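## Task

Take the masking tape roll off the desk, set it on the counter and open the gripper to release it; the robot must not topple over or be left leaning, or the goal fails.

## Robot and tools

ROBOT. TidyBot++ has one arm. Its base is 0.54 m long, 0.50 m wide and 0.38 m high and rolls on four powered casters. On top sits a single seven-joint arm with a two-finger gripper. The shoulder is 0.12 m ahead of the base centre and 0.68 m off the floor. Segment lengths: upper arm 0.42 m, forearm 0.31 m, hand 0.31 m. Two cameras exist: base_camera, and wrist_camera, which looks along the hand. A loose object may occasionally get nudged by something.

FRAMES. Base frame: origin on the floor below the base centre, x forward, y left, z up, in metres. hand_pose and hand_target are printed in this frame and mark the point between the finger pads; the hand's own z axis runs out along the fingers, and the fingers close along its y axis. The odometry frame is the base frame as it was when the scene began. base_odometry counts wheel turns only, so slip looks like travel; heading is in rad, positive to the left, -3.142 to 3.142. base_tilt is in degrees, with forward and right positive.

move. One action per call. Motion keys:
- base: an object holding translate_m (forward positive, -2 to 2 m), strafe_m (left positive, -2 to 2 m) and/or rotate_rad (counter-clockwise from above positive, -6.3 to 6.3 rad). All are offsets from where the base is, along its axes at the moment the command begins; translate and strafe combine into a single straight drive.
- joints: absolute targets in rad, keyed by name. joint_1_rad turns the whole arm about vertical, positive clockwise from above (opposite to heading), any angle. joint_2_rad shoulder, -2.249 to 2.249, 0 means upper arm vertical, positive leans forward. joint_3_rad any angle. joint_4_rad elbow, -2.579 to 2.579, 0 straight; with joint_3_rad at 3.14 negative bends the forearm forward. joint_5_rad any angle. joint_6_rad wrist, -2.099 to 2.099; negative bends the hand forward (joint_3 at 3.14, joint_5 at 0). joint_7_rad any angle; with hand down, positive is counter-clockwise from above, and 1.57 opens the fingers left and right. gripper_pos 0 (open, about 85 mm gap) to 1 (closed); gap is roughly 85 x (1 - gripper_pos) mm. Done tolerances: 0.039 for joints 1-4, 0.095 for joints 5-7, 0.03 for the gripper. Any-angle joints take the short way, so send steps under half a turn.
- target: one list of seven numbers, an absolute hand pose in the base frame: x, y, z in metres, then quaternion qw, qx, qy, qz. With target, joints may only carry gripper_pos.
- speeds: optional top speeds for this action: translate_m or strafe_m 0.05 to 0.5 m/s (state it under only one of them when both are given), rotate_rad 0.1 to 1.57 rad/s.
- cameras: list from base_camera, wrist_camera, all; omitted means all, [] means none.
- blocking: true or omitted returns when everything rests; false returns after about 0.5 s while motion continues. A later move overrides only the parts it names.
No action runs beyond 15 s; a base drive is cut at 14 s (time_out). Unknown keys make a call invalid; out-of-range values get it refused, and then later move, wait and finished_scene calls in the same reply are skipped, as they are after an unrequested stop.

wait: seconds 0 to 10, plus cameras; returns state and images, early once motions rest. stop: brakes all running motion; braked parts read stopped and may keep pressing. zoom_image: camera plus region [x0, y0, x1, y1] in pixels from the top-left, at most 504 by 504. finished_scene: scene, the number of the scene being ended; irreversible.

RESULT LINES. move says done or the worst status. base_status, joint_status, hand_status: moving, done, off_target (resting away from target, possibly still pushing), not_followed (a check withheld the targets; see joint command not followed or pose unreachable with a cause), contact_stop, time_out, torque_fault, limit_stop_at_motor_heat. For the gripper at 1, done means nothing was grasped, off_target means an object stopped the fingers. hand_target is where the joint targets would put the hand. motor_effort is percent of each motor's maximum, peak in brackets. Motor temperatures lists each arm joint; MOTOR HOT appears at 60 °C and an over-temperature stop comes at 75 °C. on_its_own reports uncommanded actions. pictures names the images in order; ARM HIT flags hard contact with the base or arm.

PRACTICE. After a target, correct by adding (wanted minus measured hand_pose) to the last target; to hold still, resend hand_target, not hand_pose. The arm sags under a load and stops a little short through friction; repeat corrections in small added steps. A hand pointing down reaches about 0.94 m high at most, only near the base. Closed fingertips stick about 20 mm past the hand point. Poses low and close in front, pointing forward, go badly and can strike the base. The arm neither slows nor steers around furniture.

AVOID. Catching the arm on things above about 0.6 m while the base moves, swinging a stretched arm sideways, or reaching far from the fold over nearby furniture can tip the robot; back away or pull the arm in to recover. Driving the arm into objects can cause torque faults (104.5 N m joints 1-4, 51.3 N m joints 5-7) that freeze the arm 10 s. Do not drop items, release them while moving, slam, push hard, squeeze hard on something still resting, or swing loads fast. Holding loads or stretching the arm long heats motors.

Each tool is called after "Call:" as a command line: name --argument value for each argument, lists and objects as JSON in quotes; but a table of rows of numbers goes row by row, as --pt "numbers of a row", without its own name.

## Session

Call:
move --joints '{"joint_2_rad": -0.4, "joint_4_rad": -1.9, "joint_6_rad": -0.4}'

Scene clock: 1.87 s.
Motor temperatures (°C): [23 29 27 23 36 32 36]
move: done
base_odometry: x=+0.000 y=+0.000 heading=+0.000
base_tilt: forward=-0.5 right=+0.3
base_status: not commanded
joint_positions: joint_1_rad=+0.030 joint_2_rad=-0.372 joint_3_rad=+3.178 joint_4_rad=-1.909 joint_5_rad=-0.028 joint_6_rad=-0.456 joint_7_rad=+1.611 gripper_pos=+0.000
joint_status: all done
motor_effort: joint_1_rad=+1(1) joint_2_rad=-8(9) joint_3_rad=+0(1) joint_4_rad=+23(23) joint_5_rad=+0(1) joint_6_rad=+8(9) joint_7_rad=+0(1)
hand_pose: x=+0.5639 y=-0.0269 z=+0.9569 quat_wxyz=(+0.011, +0.839, -0.021, +0.543) (m; base frame)
hand_target: x=+0.5629 y=-0.0278 z=+0.9911 quat_wxyz=(+0.012, +0.813, -0.021, +0.582) (m; base frame)
hand_status: not commanded
pictures: base_camera, wrist_camera
Images, in order (width x height): base_camera 644x364, wrist_camera 644x476.

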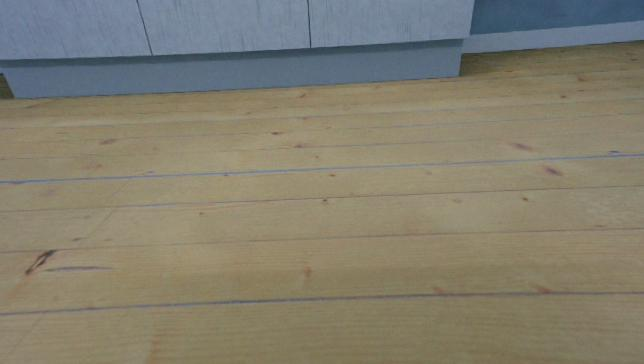

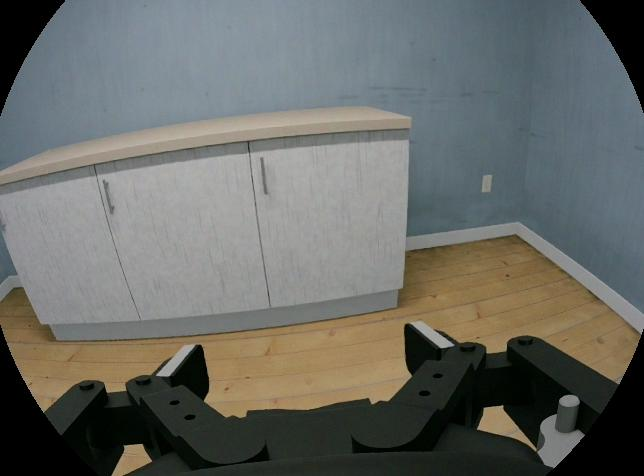

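Call:
move --base '{"rotate_rad": 3.14}'

Scene clock: 5.33 s.
Motor temperatures (°C): [23 29 27 23 36 32 36]
move: done
base_odometry: x=+0.000 y=+0.000 heading=+3.140
base_tilt: forward=-0.5 right=+0.3
base_status: done
joint_positions: joint_1_rad=+0.030 joint_2_rad=-0.372 joint_3_rad=+3.178 joint_4_rad=-1.909 joint_5_rad=-0.028 joint_6_rad=-0.449 joint_7_rad=+1.611 gripper_pos=+0.000
joint_status: not commanded
motor_effort: joint_1_rad=+0(2) joint_2_rad=-8(11) joint_3_rad=+0(2) joint_4_rad=+22(23) joint_5_rad=+0(1) joint_6_rad=+9(9) joint_7_rad=+0(1)
hand_pose: x=+0.5648 y=-0.0270 z=+0.9588 quat_wxyz=(+0.011, +0.837, -0.021, +0.546) (m; base frame)
hand_target: x=+0.5629 y=-0.0278 z=+0.9911 quat_wxyz=(+0.012, +0.813, -0.021, +0.582) (m; base frame)
hand_status: not commanded
pictures: base_camera, wrist_camera
Images, in order (width x height): base_camera 644x364, wrist_camera 644x476.

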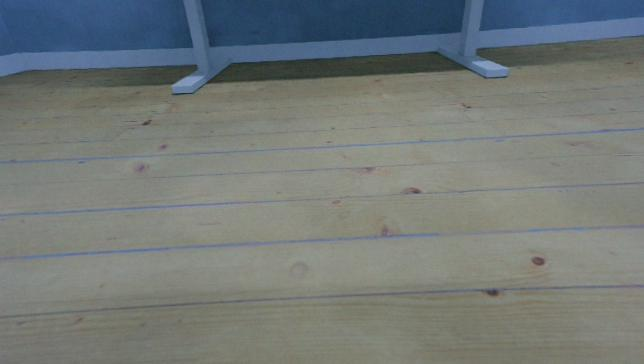

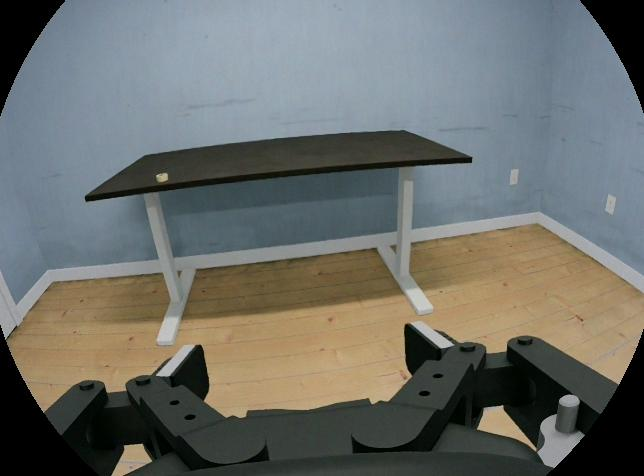

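Call:
move --base '{"rotate_rad": 0.07}' --cameras '[]'

Call:
move --base '{"translate_m": 0.7, "strafe_m": 0.45}'

Scene clock: 6.27 s.
Motor temperatures (°C): [23 29 27 23 36 32 36]
move: done
base_odometry: x=+0.000 y=+0.000 heading=-3.074
base_tilt: forward=-0.5 right=+0.3
base_status: done
joint_positions: joint_1_rad=+0.030 joint_2_rad=-0.372 joint_3_rad=+3.174 joint_4_rad=-1.909 joint_5_rad=-0.028 joint_6_rad=-0.449 joint_7_rad=+1.611 gripper_pos=+0.000
joint_status: not commanded
motor_effort: joint_1_rad=+0(1) joint_2_rad=-9(9) joint_3_rad=-1(3) joint_4_rad=+22(23) joint_5_rad=+0(1) joint_6_rad=+8(9) joint_7_rad=+0(1)
hand_pose: x=+0.5648 y=-0.0251 z=+0.9588 quat_wxyz=(+0.010, +0.838, -0.019, +0.546) (m; base frame)
hand_target: x=+0.5629 y=-0.0278 z=+0.9911 quat_wxyz=(+0.012, +0.813, -0.021, +0.582) (m; base frame)
hand_status: not commanded
pictures: none
No camera images: "cameras" was empty.

Scene clock: 9.03 s.
Motor temperatures (°C): [23 29 27 23 36 32 36]
move: done
base_odometry: x=-0.668 y=-0.496 heading=-3.074
base_tilt: forward=-0.5 right=+0.3
base_status: done
joint_positions: joint_1_rad=+0.030 joint_2_rad=-0.384 joint_3_rad=+3.174 joint_4_rad=-1.909 joint_5_rad=-0.028 joint_6_rad=-0.448 joint_7_rad=+1.611 gripper_pos=+0.000
joint_status: not commanded
motor_effort: joint_1_rad=+0(2) joint_2_rad=-8(12) joint_3_rad=-1(3) joint_4_rad=+22(24) joint_5_rad=+0(1) joint_6_rad=+9(9) joint_7_rad=+0(1)
hand_pose: x=+0.5616 y=-0.0251 z=+0.9644 quat_wxyz=(+0.011, +0.834, -0.019, +0.551) (m; base frame)
hand_target: x=+0.5629 y=-0.0278 z=+0.9911 quat_wxyz=(+0.012, +0.813, -0.021, +0.582) (m; base frame)
hand_status: not commanded
pictures: base_camera, wrist_camera
Images, in order (width x height): base_camera 644x364, wrist_camera 644x476.

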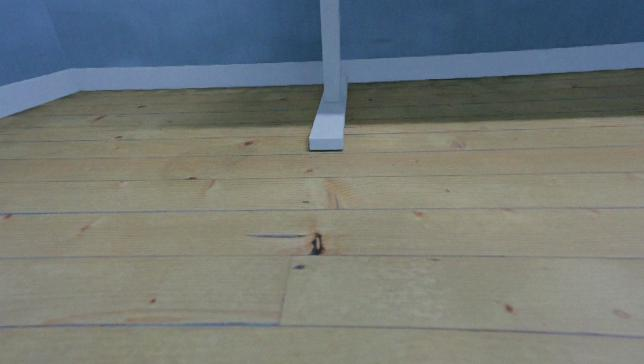

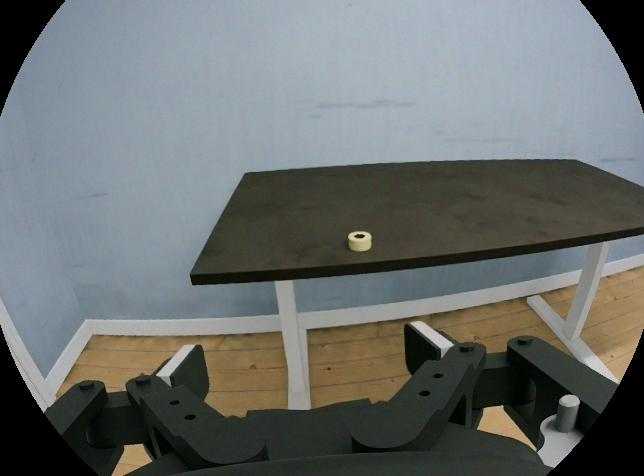

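Call:
move --base '{"translate_m": 0.5, "strafe_m": -0.15}' --target '[0.47, 0.0, 0.93, 0, 0.9848, 0, 0.1736]' --speeds '{"translate_m": 0.3}'

Scene clock: 12.77 s.
Motor temperatures (°C): [23 29 27 23 36 32 36]
move: done
base_odometry: x=-1.177 y=-0.381 heading=-3.073
base_tilt: forward=-0.5 right=+0.3
base_status: done
joint_positions: joint_1_rad=-0.003 joint_2_rad=-0.118 joint_3_rad=+3.174 joint_4_rad=-1.291 joint_5_rad=-0.028 joint_6_rad=-1.560 joint_7_rad=+1.602 gripper_pos=+0.000
joint_status: not commanded
motor_effort: joint_1_rad=+0(1) joint_2_rad=-13(17) joint_3_rad=+0(1) joint_4_rad=+18(24) joint_5_rad=+0(1) joint_6_rad=+4(10) joint_7_rad=+0(1)
hand_pose: x=+0.4835 y=-0.0017 z=+0.9357 quat_wxyz=(-0.009, +0.979, +0.003, +0.203) (m; base frame)
hand_target: x=+0.4700 y=+0.0000 z=+0.9300 quat_wxyz=(+0.000, +0.985, +0.000, +0.174) (m; base frame)
hand_status: done (0.015 m and 3.6 deg from the pose sent, 0.101 m and 47.0 deg at the start)
pictures: base_camera, wrist_camera
Images, in order (width x height): base_camera 644x364, wrist_camera 644x476.

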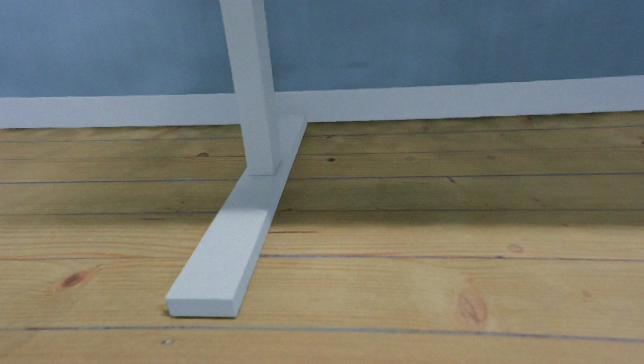

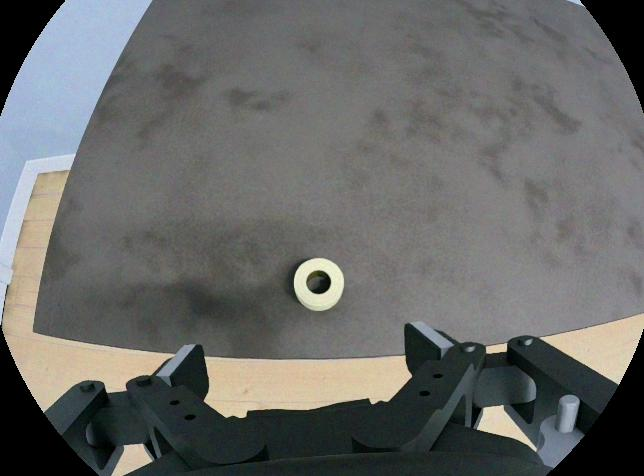

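Call:
move --target '[0.54, -0.012, 0.84, 0.01, 0.9998, 0, 0.01]' --cameras '["wrist_camera"]'

Scene clock: 14.60 s.
Motor temperatures (°C): [23 29 27 23 36 32 36]
move: done
base_odometry: x=-1.177 y=-0.381 heading=-3.073
base_tilt: forward=-0.5 right=+0.3
base_status: not commanded
joint_positions: joint_1_rad=-0.003 joint_2_rad=+0.253 joint_3_rad=+3.174 joint_4_rad=-1.130 joint_5_rad=-0.026 joint_6_rad=-1.690 joint_7_rad=+1.602 gripper_pos=+0.000
joint_status: not commanded
motor_effort: joint_1_rad=+0(1) joint_2_rad=-28(31) joint_3_rad=-1(1) joint_4_rad=+17(18) joint_5_rad=+0(1) joint_6_rad=+2(5) joint_7_rad=+0(1)
hand_pose: x=+0.5551 y=-0.0018 z=+0.8372 quat_wxyz=(-0.008, +0.999, +0.003, +0.035) (m; base frame)
hand_target: x=+0.5400 y=-0.0120 z=+0.8400 quat_wxyz=(+0.010, +1.000, +0.000, +0.010) (m; base frame)
hand_status: done (0.018 m and 3.5 deg from the pose sent, 0.112 m and 22.4 deg at the start)
pictures: wrist_camera
Images, in order (width x height): wrist_camera 644x476.

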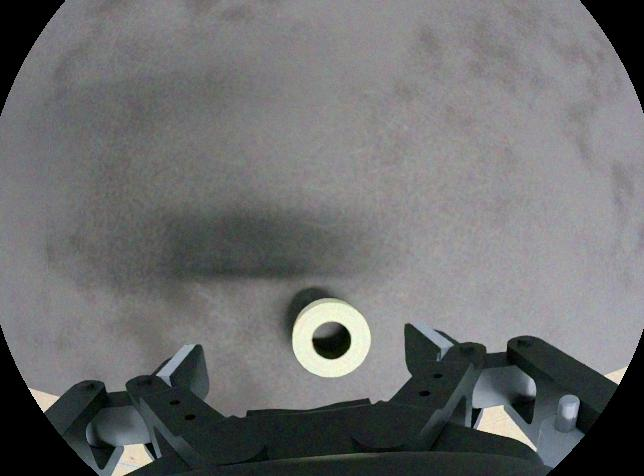

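Call:
move --target '[0.545, -0.027, 0.803, 0.012, 0.9996, 0, 0.02]' --cameras '["wrist_camera"]'

Scene clock: 15.73 s.
Motor temperatures (°C): [23 29 27 23 36 32 36]
move: done
base_odometry: x=-1.177 y=-0.381 heading=-3.073
base_tilt: forward=-0.5 right=+0.3
base_status: not commanded
joint_positions: joint_1_rad=+0.001 joint_2_rad=+0.253 joint_3_rad=+3.177 joint_4_rad=-1.236 joint_5_rad=-0.025 joint_6_rad=-1.647 joint_7_rad=+1.608 gripper_pos=+0.000
joint_status: not commanded
motor_effort: joint_1_rad=+0(1) joint_2_rad=-27(29) joint_3_rad=-1(1) joint_4_rad=+17(18) joint_5_rad=+0(1) joint_6_rad=+1(2) joint_7_rad=+0(1)
hand_pose: x=+0.5397 y=-0.0046 z=+0.8035 quat_wxyz=(-0.008, +1.000, +0.002, +0.003) (m; base frame)
hand_target: x=+0.5450 y=-0.0270 z=+0.8030 quat_wxyz=(+0.012, +1.000, +0.000, +0.020) (m; base frame)
hand_status: done (0.023 m and 3.0 deg from the pose sent, 0.044 m and 2.9 deg at the start)
pictures: wrist_camera
Images, in order (width x height): wrist_camera 644x476.

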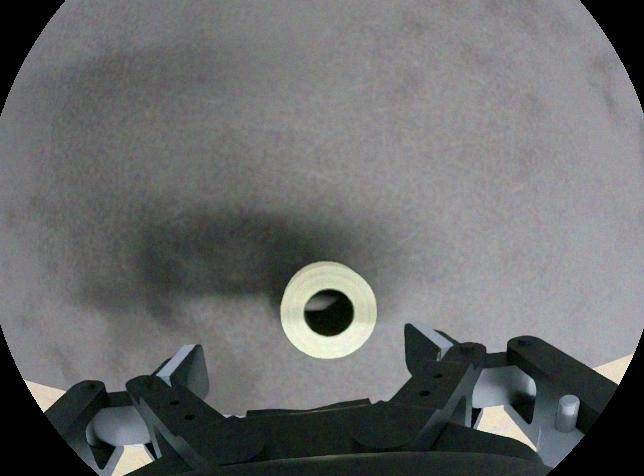

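Call:
move --target '[0.557, -0.04, 0.785, 0.02, 0.9996, 0, 0.02]' --cameras '["wrist_camera"]'

Scene clock: 16.53 s.
Motor temperatures (°C): [23 29 27 23 36 32 36]
move: done
base_odometry: x=-1.177 y=-0.381 heading=-3.073
base_tilt: forward=-0.5 right=+0.3
base_status: not commanded
joint_positions: joint_1_rad=+0.014 joint_2_rad=+0.260 joint_3_rad=+3.186 joint_4_rad=-1.253 joint_5_rad=-0.014 joint_6_rad=-1.603 joint_7_rad=+1.621 gripper_pos=+0.000
joint_status: not commanded
motor_effort: joint_1_rad=+0(1) joint_2_rad=-28(30) joint_3_rad=-1(2) joint_4_rad=+17(18) joint_5_rad=+0(1) joint_6_rad=+1(1) joint_7_rad=-1(1)
hand_pose: x=+0.5489 y=-0.0175 z=+0.7952 quat_wxyz=(-0.001, +1.000, -0.003, +0.013) (m; base frame)
hand_target: x=+0.5570 y=-0.0400 z=+0.7850 quat_wxyz=(+0.020, +1.000, +0.000, +0.020) (m; base frame)
hand_status: done (0.026 m and 2.5 deg from the pose sent, 0.044 m and 3.8 deg at the start)
pictures: wrist_camera
Images, in order (width x height): wrist_camera 644x476.

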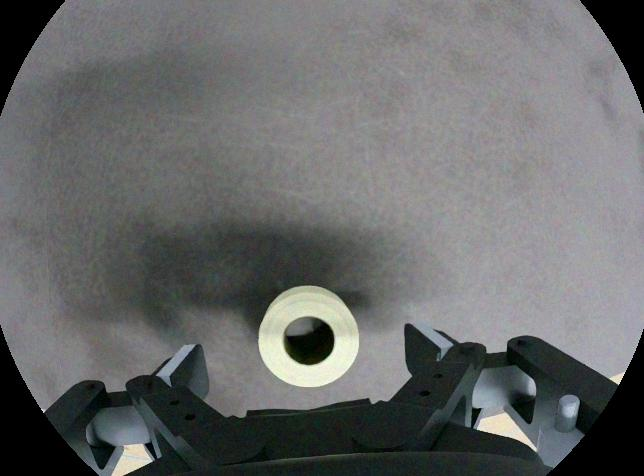

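Call:
move --target '[0.557, -0.04, 0.77, 0.02, 0.9996, 0, 0.015]' --cameras '["wrist_camera"]'

Scene clock: 17.30 s.
Motor temperatures (°C): [23 29 27 23 36 32 36]
move: done
base_odometry: x=-1.177 y=-0.381 heading=-3.073
base_tilt: forward=-0.5 right=+0.3
base_status: not commanded
joint_positions: joint_1_rad=+0.014 joint_2_rad=+0.264 joint_3_rad=+3.186 joint_4_rad=-1.292 joint_5_rad=-0.014 joint_6_rad=-1.574 joint_7_rad=+1.621 gripper_pos=+0.000
joint_status: not commanded
motor_effort: joint_1_rad=+0(1) joint_2_rad=-28(30) joint_3_rad=-1(1) joint_4_rad=+17(18) joint_5_rad=+0(1) joint_6_rad=+1(2) joint_7_rad=+0(0)
hand_pose: x=+0.5468 y=-0.0175 z=+0.7813 quat_wxyz=(-0.001, +1.000, -0.003, +0.006) (m; base frame)
hand_target: x=+0.5570 y=-0.0400 z=+0.7700 quat_wxyz=(+0.020, +1.000, +0.000, +0.015) (m; base frame)
hand_status: done (0.027 m and 2.6 deg from the pose sent, 0.035 m and 2.4 deg at the start)
pictures: wrist_camera
Images, in order (width x height): wrist_camera 644x476.

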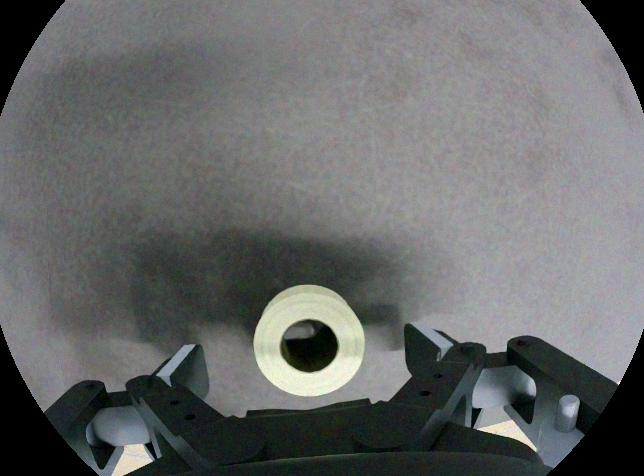

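Call:
move --joints '{"gripper_pos": 0.36}' --cameras '["wrist_camera"]'

Call:
move --joints '{"gripper_pos": 0.55}' --cameras '["wrist_camera"]'

Scene clock: 18.13 s.
Motor temperatures (°C): [23 29 27 23 36 32 36]
move: done
base_odometry: x=-1.177 y=-0.381 heading=-3.073
base_tilt: forward=-0.5 right=+0.3
base_status: not commanded
joint_positions: joint_1_rad=+0.014 joint_2_rad=+0.264 joint_3_rad=+3.186 joint_4_rad=-1.292 joint_5_rad=-0.014 joint_6_rad=-1.574 joint_7_rad=+1.621 gripper_pos=+0.360
joint_status: all done
motor_effort: joint_1_rad=+0(1) joint_2_rad=-29(29) joint_3_rad=-1(1) joint_4_rad=+17(18) joint_5_rad=+0(1) joint_6_rad=+1(1) joint_7_rad=+0(1)
hand_pose: x=+0.5468 y=-0.0175 z=+0.7813 quat_wxyz=(-0.001, +1.000, -0.003, +0.006) (m; base frame)
hand_target: x=+0.5570 y=-0.0400 z=+0.7700 quat_wxyz=(+0.020, +1.000, +0.000, +0.015) (m; base frame)
hand_status: not commanded
pictures: wrist_camera
Images, in order (width x height): wrist_camera 644x476.

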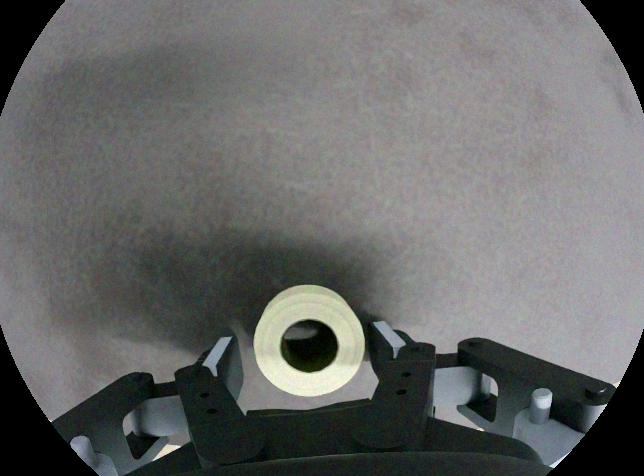

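Scene clock: 18.73 s.
Motor temperatures (°C): [23 29 27 23 36 32 36]
move: done
base_odometry: x=-1.177 y=-0.381 heading=-3.073
base_tilt: forward=-0.5 right=+0.3
base_status: not commanded
joint_positions: joint_1_rad=+0.014 joint_2_rad=+0.262 joint_3_rad=+3.186 joint_4_rad=-1.291 joint_5_rad=-0.011 joint_6_rad=-1.573 joint_7_rad=+1.621 gripper_pos=+0.547
joint_status: all done
motor_effort: joint_1_rad=+0(1) joint_2_rad=-23(28) joint_3_rad=-1(1) joint_4_rad=+14(17) joint_5_rad=+0(1) joint_6_rad=+1(2) joint_7_rad=+0(1)
hand_pose: x=+0.5472 y=-0.0186 z=+0.7827 quat_wxyz=(+0.001, +1.000, -0.003, +0.008) (m; base frame)
hand_target: x=+0.5570 y=-0.0400 z=+0.7700 quat_wxyz=(+0.020, +1.000, +0.000, +0.015) (m; base frame)
hand_status: not commanded
pictures: wrist_camera
Images, in order (width x height): wrist_camera 644x476.

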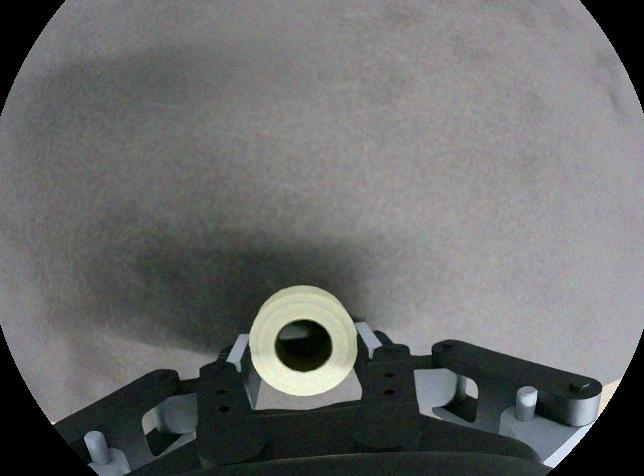

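Call:
move --target '[0.561, -0.04, 0.776, 0.02, 0.9996, 0, 0.015]' --cameras '[]'

Call:
move --joints '{"gripper_pos": 0.8}' --cameras '["wrist_camera"]'

Scene clock: 19.47 s.
Motor temperatures (°C): [23 29 27 23 36 32 36]
move: done
base_odometry: x=-1.177 y=-0.381 heading=-3.073
base_tilt: forward=-0.5 right=+0.3
base_status: not commanded
joint_positions: joint_1_rad=+0.014 joint_2_rad=+0.267 joint_3_rad=+3.186 joint_4_rad=-1.283 joint_5_rad=-0.011 joint_6_rad=-1.573 joint_7_rad=+1.621 gripper_pos=+0.547
joint_status: not commanded
motor_effort: joint_1_rad=+0(1) joint_2_rad=-26(27) joint_3_rad=-1(1) joint_4_rad=+17(17) joint_5_rad=+0(1) joint_6_rad=+2(2) joint_7_rad=+0(1)
hand_pose: x=+0.5499 y=-0.0187 z=+0.7829 quat_wxyz=(+0.001, +1.000, -0.003, +0.009) (m; base frame)
hand_target: x=+0.5610 y=-0.0400 z=+0.7760 quat_wxyz=(+0.020, +1.000, +0.000, +0.015) (m; base frame)
hand_status: done (0.025 m and 2.3 deg from the pose sent, 0.026 m and 2.4 deg at the start)
pictures: none
No camera images: "cameras" was empty.

Scene clock: 20.13 s.
Motor temperatures (°C): [23 29 27 23 36 32 36]
move: off_target
base_odometry: x=-1.177 y=-0.381 heading=-3.073
base_tilt: forward=-0.5 right=+0.3
base_status: not commanded
joint_positions: joint_1_rad=+0.014 joint_2_rad=+0.267 joint_3_rad=+3.186 joint_4_rad=-1.281 joint_5_rad=-0.010 joint_6_rad=-1.573 joint_7_rad=+1.621 gripper_pos=+0.603
joint_status: gripper_pos off_target (ended at +0.603, target +0.800)
motor_effort: joint_1_rad=+1(1) joint_2_rad=-26(27) joint_3_rad=-1(1) joint_4_rad=+16(16) joint_5_rad=+0(0) joint_6_rad=+2(3) joint_7_rad=+0(1)
hand_pose: x=+0.5507 y=-0.0190 z=+0.7836 quat_wxyz=(+0.002, +1.000, -0.003, +0.010) (m; base frame)
hand_target: x=+0.5610 y=-0.0400 z=+0.7760 quat_wxyz=(+0.020, +1.000, +0.000, +0.015) (m; base frame)
hand_status: not commanded
pictures: wrist_camera
Images, in order (width x height): wrist_camera 644x476.

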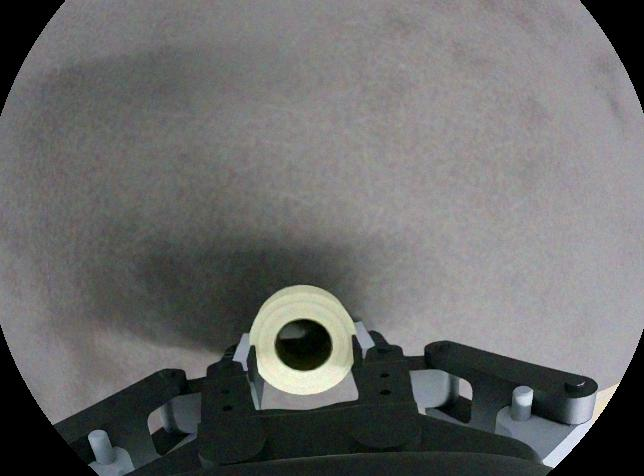

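Call:
move --target '[0.53, -0.03, 0.90, 0.02, 0.9996, 0, 0.03]' --cameras '["wrist_camera"]'

Call:
move --base '{"translate_m": -0.5}' --cameras '["wrist_camera"]'

Call:
move --base '{"rotate_rad": 3.141}' --joints '{"joint_1_rad": 0.0, "joint_2_rad": -0.2, "joint_4_rad": -1.1, "joint_6_rad": -1.6, "joint_7_rad": 1.57}'

Scene clock: 21.73 s.
Motor temperatures (°C): [23 29 27 23 36 32 36]
move: done
base_odometry: x=-1.177 y=-0.381 heading=-3.073
base_tilt: forward=-0.5 right=+0.3
base_status: not commanded
joint_positions: joint_1_rad=+0.014 joint_2_rad=+0.270 joint_3_rad=+3.186 joint_4_rad=-0.947 joint_5_rad=-0.010 joint_6_rad=-1.840 joint_7_rad=+1.621 gripper_pos=+0.603
joint_status: not commanded
motor_effort: joint_1_rad=+0(1) joint_2_rad=-27(31) joint_3_rad=-1(1) joint_4_rad=+17(19) joint_5_rad=+0(0) joint_6_rad=+2(2) joint_7_rad=+0(1)
hand_pose: x=+0.5526 y=-0.0180 z=+0.8860 quat_wxyz=(+0.004, +0.999, -0.001, +0.042) (m; base frame)
hand_target: x=+0.5300 y=-0.0300 z=+0.9000 quat_wxyz=(+0.020, +0.999, +0.000, +0.030) (m; base frame)
hand_status: done (0.029 m and 2.3 deg from the pose sent, 0.119 m and 3.1 deg at the start)
pictures: wrist_camera
Images, in order (width x height): wrist_camera 644x476.

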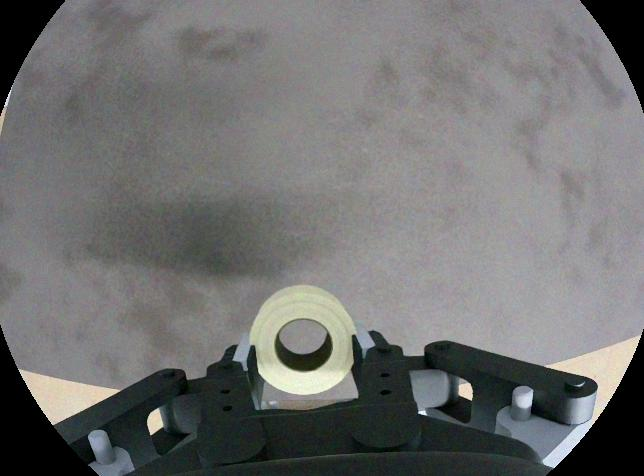

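Scene clock: 24.10 s.
Motor temperatures (°C): [23 29 27 23 36 32 36]
move: done
base_odometry: x=-0.678 y=-0.347 heading=-3.073
base_tilt: forward=-0.5 right=+0.3
base_status: done
joint_positions: joint_1_rad=+0.014 joint_2_rad=+0.259 joint_3_rad=+3.188 joint_4_rad=-0.945 joint_5_rad=-0.009 joint_6_rad=-1.849 joint_7_rad=+1.621 gripper_pos=+0.603
joint_status: not commanded
motor_effort: joint_1_rad=+0(2) joint_2_rad=-27(33) joint_3_rad=-1(1) joint_4_rad=+17(18) joint_5_rad=+0(1) joint_6_rad=+2(3) joint_7_rad=+0(1)
hand_pose: x=+0.5480 y=-0.0184 z=+0.8912 quat_wxyz=(+0.004, +0.999, -0.002, +0.045) (m; base frame)
hand_target: x=+0.5300 y=-0.0300 z=+0.9000 quat_wxyz=(+0.020, +0.999, +0.000, +0.030) (m; base frame)
hand_status: not commanded
pictures: wrist_camera
Images, in order (width x height): wrist_camera 644x476.

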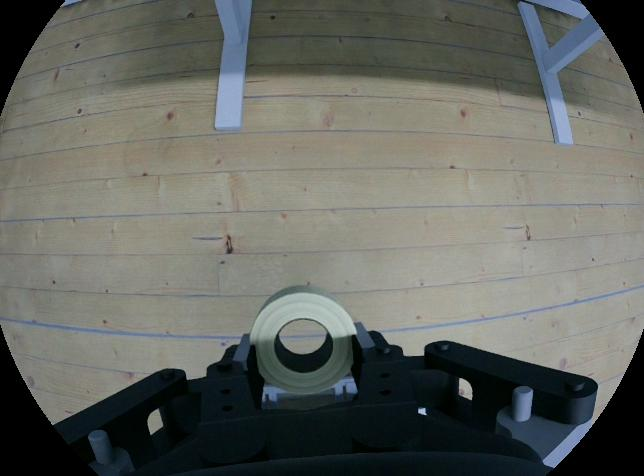

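Scene clock: 27.40 s.
Motor temperatures (°C): [23 29 27 23 36 32 36]
move: done
base_odometry: x=-0.678 y=-0.347 heading=+0.068
base_tilt: forward=-0.5 right=+0.3
base_status: done
joint_positions: joint_1_rad=+0.010 joint_2_rad=-0.168 joint_3_rad=+3.195 joint_4_rad=-1.078 joint_5_rad=-0.007 joint_6_rad=-1.651 joint_7_rad=+1.606 gripper_pos=+0.603
joint_status: all done
motor_effort: joint_1_rad=+0(2) joint_2_rad=-11(31) joint_3_rad=-1(2) joint_4_rad=+17(18) joint_5_rad=-1(1) joint_6_rad=+6(6) joint_7_rad=+0(2)
hand_pose: x=+0.4676 y=-0.0217 z=+1.0293 quat_wxyz=(+0.007, +0.958, -0.013, +0.286) (m; base frame)
hand_target: x=+0.4676 y=-0.0299 z=+1.0402 quat_wxyz=(+0.014, +0.948, -0.033, +0.315) (m; base frame)
hand_status: not commanded
pictures: base_camera, wrist_camera
Images, in order (width x height): base_camera 644x364, wrist_camera 644x476.

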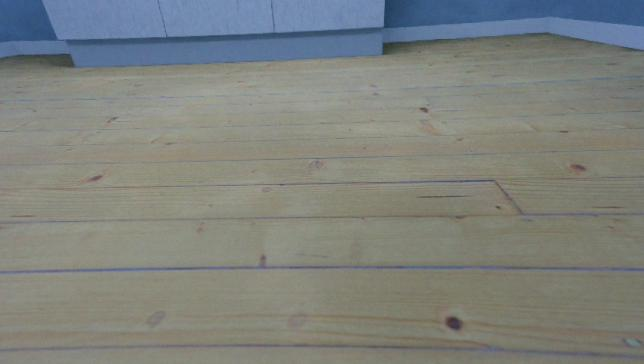

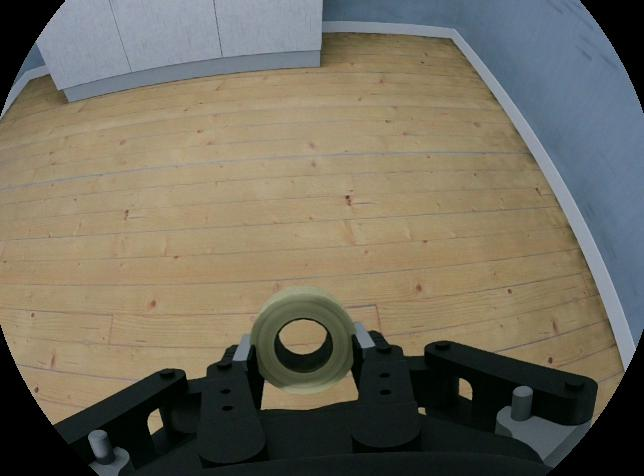

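Call:
move --base '{"translate_m": 1.4, "strafe_m": 0.45}'

Scene clock: 31.67 s.
Motor temperatures (°C): [23 29 27 23 36 32 36]
move: done
base_odometry: x=+0.688 y=+0.197 heading=+0.068
base_tilt: forward=-0.5 right=+0.3
base_status: done
joint_positions: joint_1_rad=+0.010 joint_2_rad=-0.185 joint_3_rad=+3.195 joint_4_rad=-1.079 joint_5_rad=-0.007 joint_6_rad=-1.649 joint_7_rad=+1.606 gripper_pos=+0.603
joint_status: not commanded
motor_effort: joint_1_rad=+0(1) joint_2_rad=-10(14) joint_3_rad=-1(1) joint_4_rad=+17(18) joint_5_rad=+0(1) joint_6_rad=+6(7) joint_7_rad=+0(1)
hand_pose: x=+0.4618 y=-0.0217 z=+1.0352 quat_wxyz=(+0.007, +0.955, -0.013, +0.295) (m; base frame)
hand_target: x=+0.4676 y=-0.0299 z=+1.0402 quat_wxyz=(+0.014, +0.948, -0.033, +0.315) (m; base frame)
hand_status: not commanded
pictures: base_camera, wrist_camera
Images, in order (width x height): base_camera 644x364, wrist_camera 644x476.

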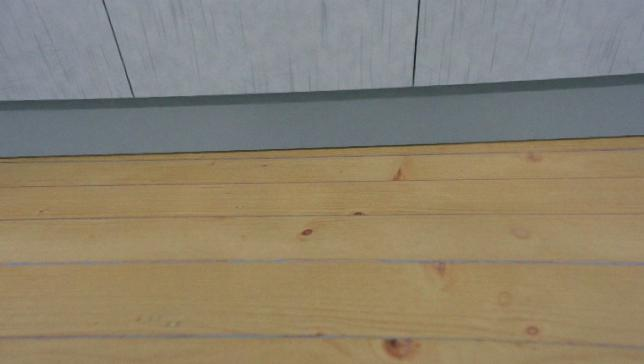

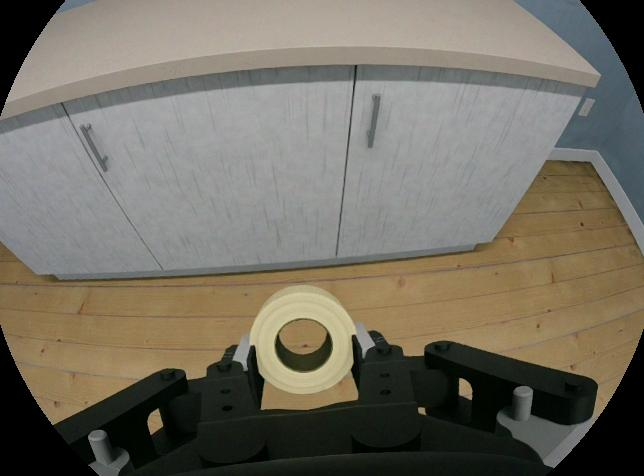

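Call:
move --base '{"translate_m": 0.4}' --speeds '{"translate_m": 0.35}'

Scene clock: 33.97 s.
Motor temperatures (°C): [23 29 27 23 36 32 36]
move: done
base_odometry: x=+1.087 y=+0.225 heading=+0.069
base_tilt: forward=-0.5 right=+0.3
base_status: done
joint_positions: joint_1_rad=+0.010 joint_2_rad=-0.190 joint_3_rad=+3.195 joint_4_rad=-1.080 joint_5_rad=-0.007 joint_6_rad=-1.649 joint_7_rad=+1.606 gripper_pos=+0.603
joint_status: not commanded
motor_effort: joint_1_rad=+0(1) joint_2_rad=-10(13) joint_3_rad=-1(1) joint_4_rad=+17(18) joint_5_rad=+0(1) joint_6_rad=+6(6) joint_7_rad=+0(1)
hand_pose: x=+0.4605 y=-0.0217 z=+1.0365 quat_wxyz=(+0.007, +0.955, -0.013, +0.297) (m; base frame)
hand_target: x=+0.4676 y=-0.0299 z=+1.0402 quat_wxyz=(+0.014, +0.948, -0.033, +0.315) (m; base frame)
hand_status: not commanded
pictures: base_camera, wrist_camera
Images, in order (width x height): base_camera 644x364, wrist_camera 644x476.

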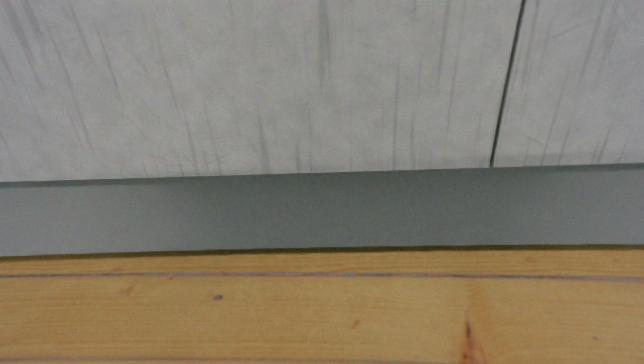

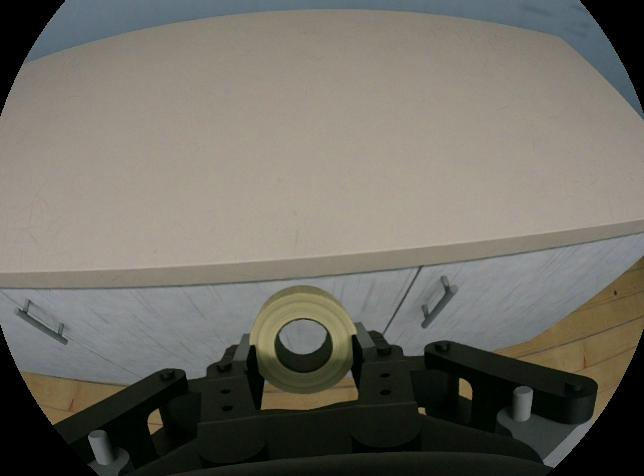

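Call:
move --base '{"translate_m": 0.17}' --speeds '{"translate_m": 0.2}' --cameras '["base_camera"]'

Call:
move --target '[0.53, 0, 0.96, 0, 0.998, 0, 0.06]' --cameras '["wrist_camera"]'

Scene clock: 35.70 s.
Motor temperatures (°C): [23 29 27 23 36 32 36]
move: done
base_odometry: x=+1.257 y=+0.236 heading=+0.069
base_tilt: forward=-0.5 right=+0.3
base_status: done
joint_positions: joint_1_rad=+0.010 joint_2_rad=-0.192 joint_3_rad=+3.195 joint_4_rad=-1.080 joint_5_rad=-0.007 joint_6_rad=-1.648 joint_7_rad=+1.606 gripper_pos=+0.603
joint_status: not commanded
motor_effort: joint_1_rad=+0(1) joint_2_rad=-10(13) joint_3_rad=-1(1) joint_4_rad=+17(18) joint_5_rad=+0(1) joint_6_rad=+6(6) joint_7_rad=+0(1)
hand_pose: x=+0.4598 y=-0.0216 z=+1.0373 quat_wxyz=(+0.007, +0.954, -0.013, +0.298) (m; base frame)
hand_target: x=+0.4676 y=-0.0299 z=+1.0402 quat_wxyz=(+0.014, +0.948, -0.033, +0.315) (m; base frame)
hand_status: not commanded
pictures: base_camera
Images, in order (width x height): base_camera 644x364.

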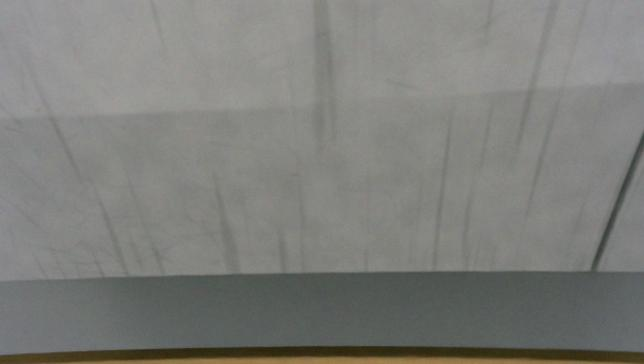

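Scene clock: 37.70 s.
Motor temperatures (°C): [23 29 27 23 36 32 36]
move: done
base_odometry: x=+1.257 y=+0.236 heading=+0.069
base_tilt: forward=-0.5 right=+0.3
base_status: not commanded
joint_positions: joint_1_rad=-0.003 joint_2_rad=+0.280 joint_3_rad=+3.195 joint_4_rad=-0.679 joint_5_rad=-0.007 joint_6_rad=-2.013 joint_7_rad=+1.606 gripper_pos=+0.603
joint_status: not commanded
motor_effort: joint_1_rad=+0(1) joint_2_rad=-26(29) joint_3_rad=-1(1) joint_4_rad=+15(17) joint_5_rad=+0(1) joint_6_rad=+3(7) joint_7_rad=+0(1)
hand_pose: x=+0.5457 y=-0.0133 z=+0.9596 quat_wxyz=(+0.008, +0.996, -0.004, +0.084) (m; base frame)
hand_target: x=+0.5300 y=+0.0000 z=+0.9600 quat_wxyz=(+0.000, +0.998, +0.000, +0.060) (m; base frame)
hand_status: done (0.021 m and 3.0 deg from the pose sent, 0.107 m and 27.9 deg at the start)
pictures: wrist_camera
Images, in order (width x height): wrist_camera 644x476.

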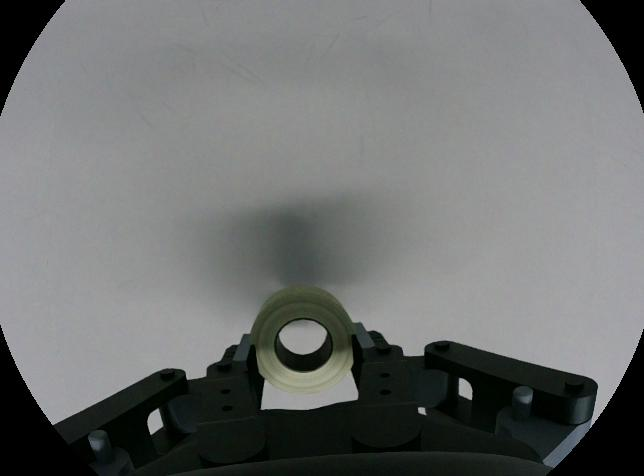

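Call:
move --joints '{"joint_2_rad": 0.27, "joint_4_rad": -0.74, "joint_6_rad": -2.095}' --cameras '["wrist_camera"]'

Scene clock: 38.60 s.
Motor temperatures (°C): [23 29 27 23 36 32 36]
move: done
base_odometry: x=+1.257 y=+0.236 heading=+0.069
base_tilt: forward=-0.5 right=+0.3
base_status: not commanded
joint_positions: joint_1_rad=-0.003 joint_2_rad=+0.280 joint_3_rad=+3.195 joint_4_rad=-0.725 joint_5_rad=-0.007 joint_6_rad=-2.036 joint_7_rad=+1.606 gripper_pos=+0.603
joint_status: all done
motor_effort: joint_1_rad=+0(1) joint_2_rad=-27(28) joint_3_rad=-1(1) joint_4_rad=+15(17) joint_5_rad=+0(0) joint_6_rad=+2(3) joint_7_rad=+0(1)
hand_pose: x=+0.5326 y=-0.0129 z=+0.9449 quat_wxyz=(+0.007, +0.999, -0.004, +0.050) (m; base frame)
hand_target: x=+0.5093 y=+0.0000 z=+0.9433 quat_wxyz=(-0.001, +1.000, -0.001, +0.018) (m; base frame)
hand_status: not commanded
pictures: wrist_camera
Images, in order (width x height): wrist_camera 644x476.

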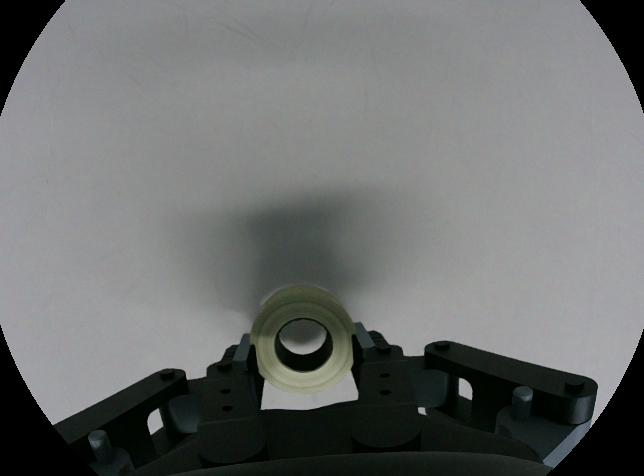

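Call:
move --joints '{"joint_2_rad": 0.26, "joint_4_rad": -0.79, "joint_6_rad": -2.095}' --cameras '["wrist_camera"]'

Call:
move --joints '{"joint_2_rad": 0.26, "joint_4_rad": -0.815, "joint_6_rad": -2.095}' --cameras '["wrist_camera"]'

Scene clock: 39.43 s.
Motor temperatures (°C): [23 29 27 23 36 32 36]
move: done
base_odometry: x=+1.257 y=+0.236 heading=+0.069
base_tilt: forward=-0.5 right=+0.3
base_status: not commanded
joint_positions: joint_1_rad=-0.003 joint_2_rad=+0.280 joint_3_rad=+3.195 joint_4_rad=-0.772 joint_5_rad=-0.007 joint_6_rad=-2.037 joint_7_rad=+1.606 gripper_pos=+0.603
joint_status: all done
motor_effort: joint_1_rad=+0(1) joint_2_rad=-26(29) joint_3_rad=-1(1) joint_4_rad=+15(17) joint_5_rad=+0(1) joint_6_rad=+2(3) joint_7_rad=+0(1)
hand_pose: x=+0.5252 y=-0.0128 z=+0.9310 quat_wxyz=(+0.006, +1.000, -0.005, +0.026) (m; base frame)
hand_target: x=+0.4993 y=+0.0000 z=+0.9335 quat_wxyz=(-0.002, +1.000, -0.001, -0.002) (m; base frame)
hand_status: not commanded
pictures: wrist_camera
Images, in order (width x height): wrist_camera 644x476.

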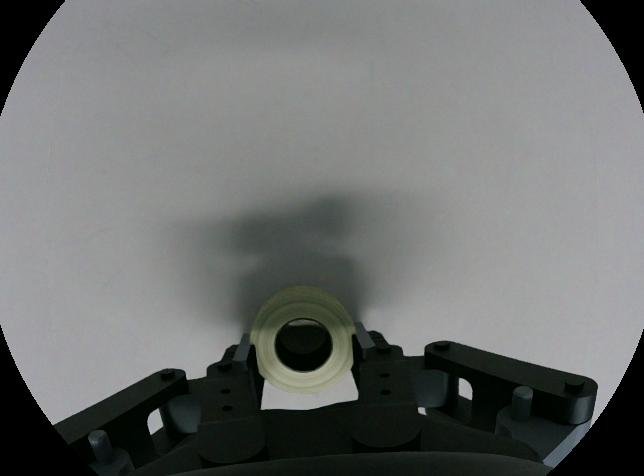

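Scene clock: 40.03 s.
Motor temperatures (°C): [23 29 27 23 36 32 36]
move: done
base_odometry: x=+1.257 y=+0.236 heading=+0.069
base_tilt: forward=-0.5 right=+0.3
base_status: not commanded
joint_positions: joint_1_rad=-0.003 joint_2_rad=+0.278 joint_3_rad=+3.195 joint_4_rad=-0.786 joint_5_rad=-0.007 joint_6_rad=-2.037 joint_7_rad=+1.606 gripper_pos=+0.603
joint_status: all done
motor_effort: joint_1_rad=+0(1) joint_2_rad=-25(27) joint_3_rad=-1(1) joint_4_rad=+14(16) joint_5_rad=+0(0) joint_6_rad=+1(2) joint_7_rad=-1(1)
hand_pose: x=+0.5223 y=-0.0126 z=+0.9279 quat_wxyz=(+0.005, +1.000, -0.005, +0.020) (m; base frame)
hand_target: x=+0.4953 y=+0.0000 z=+0.9267 quat_wxyz=(-0.002, +1.000, -0.001, -0.014) (m; base frame)
hand_status: not commanded
pictures: wrist_camera
Images, in order (width x height): wrist_camera 644x476.

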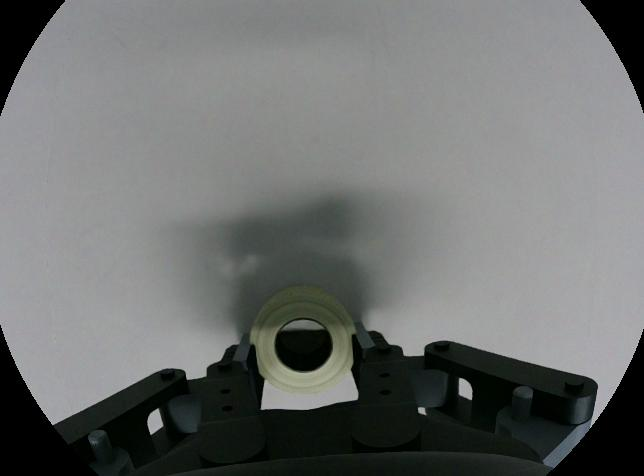

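Contact. Release.

Call:
move --joints '{"gripper_pos": 0.45}' --cameras '["wrist_camera"]'

Call:
move --joints '{"gripper_pos": 0.05}' --cameras '["wrist_camera"]'

Call:
move --target '[0.50, 0, 1.03, 0, 0.96, 0, 0.28]' --cameras '["wrist_camera"]'

Scene clock: 40.83 s.
Motor temperatures (°C): [23 29 27 23 36 32 36]
move: done
base_odometry: x=+1.257 y=+0.236 heading=+0.069
base_tilt: forward=-0.5 right=+0.3
base_status: not commanded
joint_positions: joint_1_rad=-0.003 joint_2_rad=+0.278 joint_3_rad=+3.195 joint_4_rad=-0.793 joint_5_rad=-0.007 joint_6_rad=-2.041 joint_7_rad=+1.606 gripper_pos=+0.450
joint_status: all done
motor_effort: joint_1_rad=+0(1) joint_2_rad=-26(27) joint_3_rad=-1(1) joint_4_rad=+15(16) joint_5_rad=+0(0) joint_6_rad=+1(2) joint_7_rad=+0(1)
hand_pose: x=+0.5198 y=-0.0126 z=+0.9258 quat_wxyz=(+0.005, +1.000, -0.005, +0.015) (m; base frame)
hand_target: x=+0.4953 y=+0.0000 z=+0.9267 quat_wxyz=(-0.002, +1.000, -0.001, -0.014) (m; base frame)
hand_status: not commanded
pictures: wrist_camera
Images, in order (width x height): wrist_camera 644x476.

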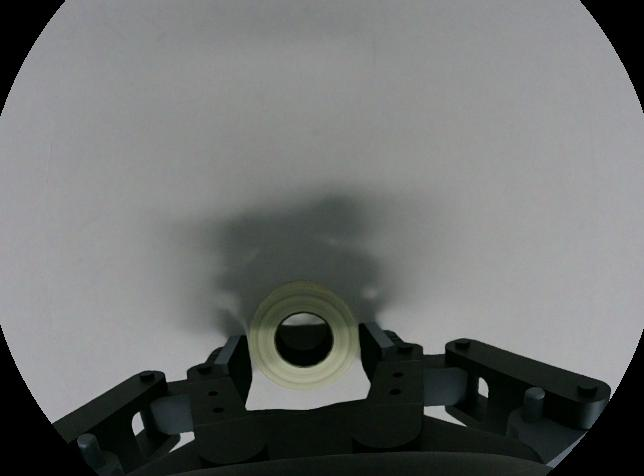

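Scene clock: 41.60 s.
Motor temperatures (°C): [23 29 27 23 36 32 36]
move: done
base_odometry: x=+1.257 y=+0.236 heading=+0.069
base_tilt: forward=-0.5 right=+0.3
base_status: not commanded
joint_positions: joint_1_rad=-0.003 joint_2_rad=+0.278 joint_3_rad=+3.195 joint_4_rad=-0.793 joint_5_rad=-0.007 joint_6_rad=-2.041 joint_7_rad=+1.606 gripper_pos=+0.050
joint_status: all done
motor_effort: joint_1_rad=+0(1) joint_2_rad=-26(28) joint_3_rad=-1(1) joint_4_rad=+15(16) joint_5_rad=+0(0) joint_6_rad=+1(2) joint_7_rad=+0(1)
hand_pose: x=+0.5198 y=-0.0126 z=+0.9257 quat_wxyz=(+0.005, +1.000, -0.005, +0.014) (m; base frame)
hand_target: x=+0.4953 y=+0.0000 z=+0.9267 quat_wxyz=(-0.002, +1.000, -0.001, -0.014) (m; base frame)
hand_status: not commanded
pictures: wrist_camera
Images, in order (width x height): wrist_camera 644x476.

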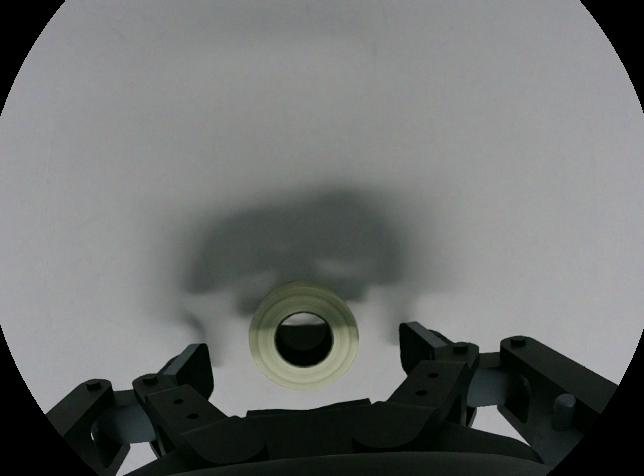

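Scene clock: 43.43 s.
Motor temperatures (°C): [23 29 27 23 36 32 36]
move: done
base_odometry: x=+1.257 y=+0.236 heading=+0.069
base_tilt: forward=-0.5 right=+0.3
base_status: not commanded
joint_positions: joint_1_rad=-0.006 joint_2_rad=-0.073 joint_3_rad=+3.179 joint_4_rad=-0.977 joint_5_rad=-0.007 joint_6_rad=-1.714 joint_7_rad=+1.606 gripper_pos=+0.050
joint_status: not commanded
motor_effort: joint_1_rad=+0(1) joint_2_rad=-14(29) joint_3_rad=-1(1) joint_4_rad=+16(17) joint_5_rad=+0(0) joint_6_rad=+5(5) joint_7_rad=+0(1)
hand_pose: x=+0.4914 y=-0.0093 z=+1.0261 quat_wxyz=(+0.004, +0.966, +0.003, +0.258) (m; base frame)
hand_target: x=+0.5000 y=+0.0000 z=+1.0300 quat_wxyz=(+0.000, +0.960, +0.000, +0.280) (m; base frame)
hand_status: done (0.013 m and 2.6 deg from the pose sent, 0.107 m and 30.9 deg at the start)
pictures: wrist_camera
Images, in order (width x height): wrist_camera 644x476.

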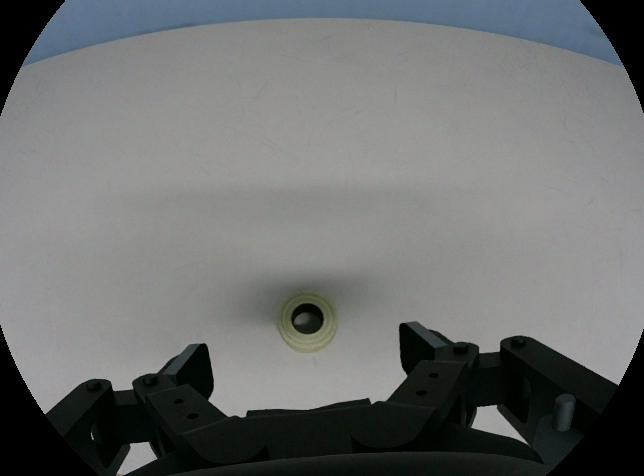

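Call:
finished_scene --scene 3

The scene is finished: the task was done.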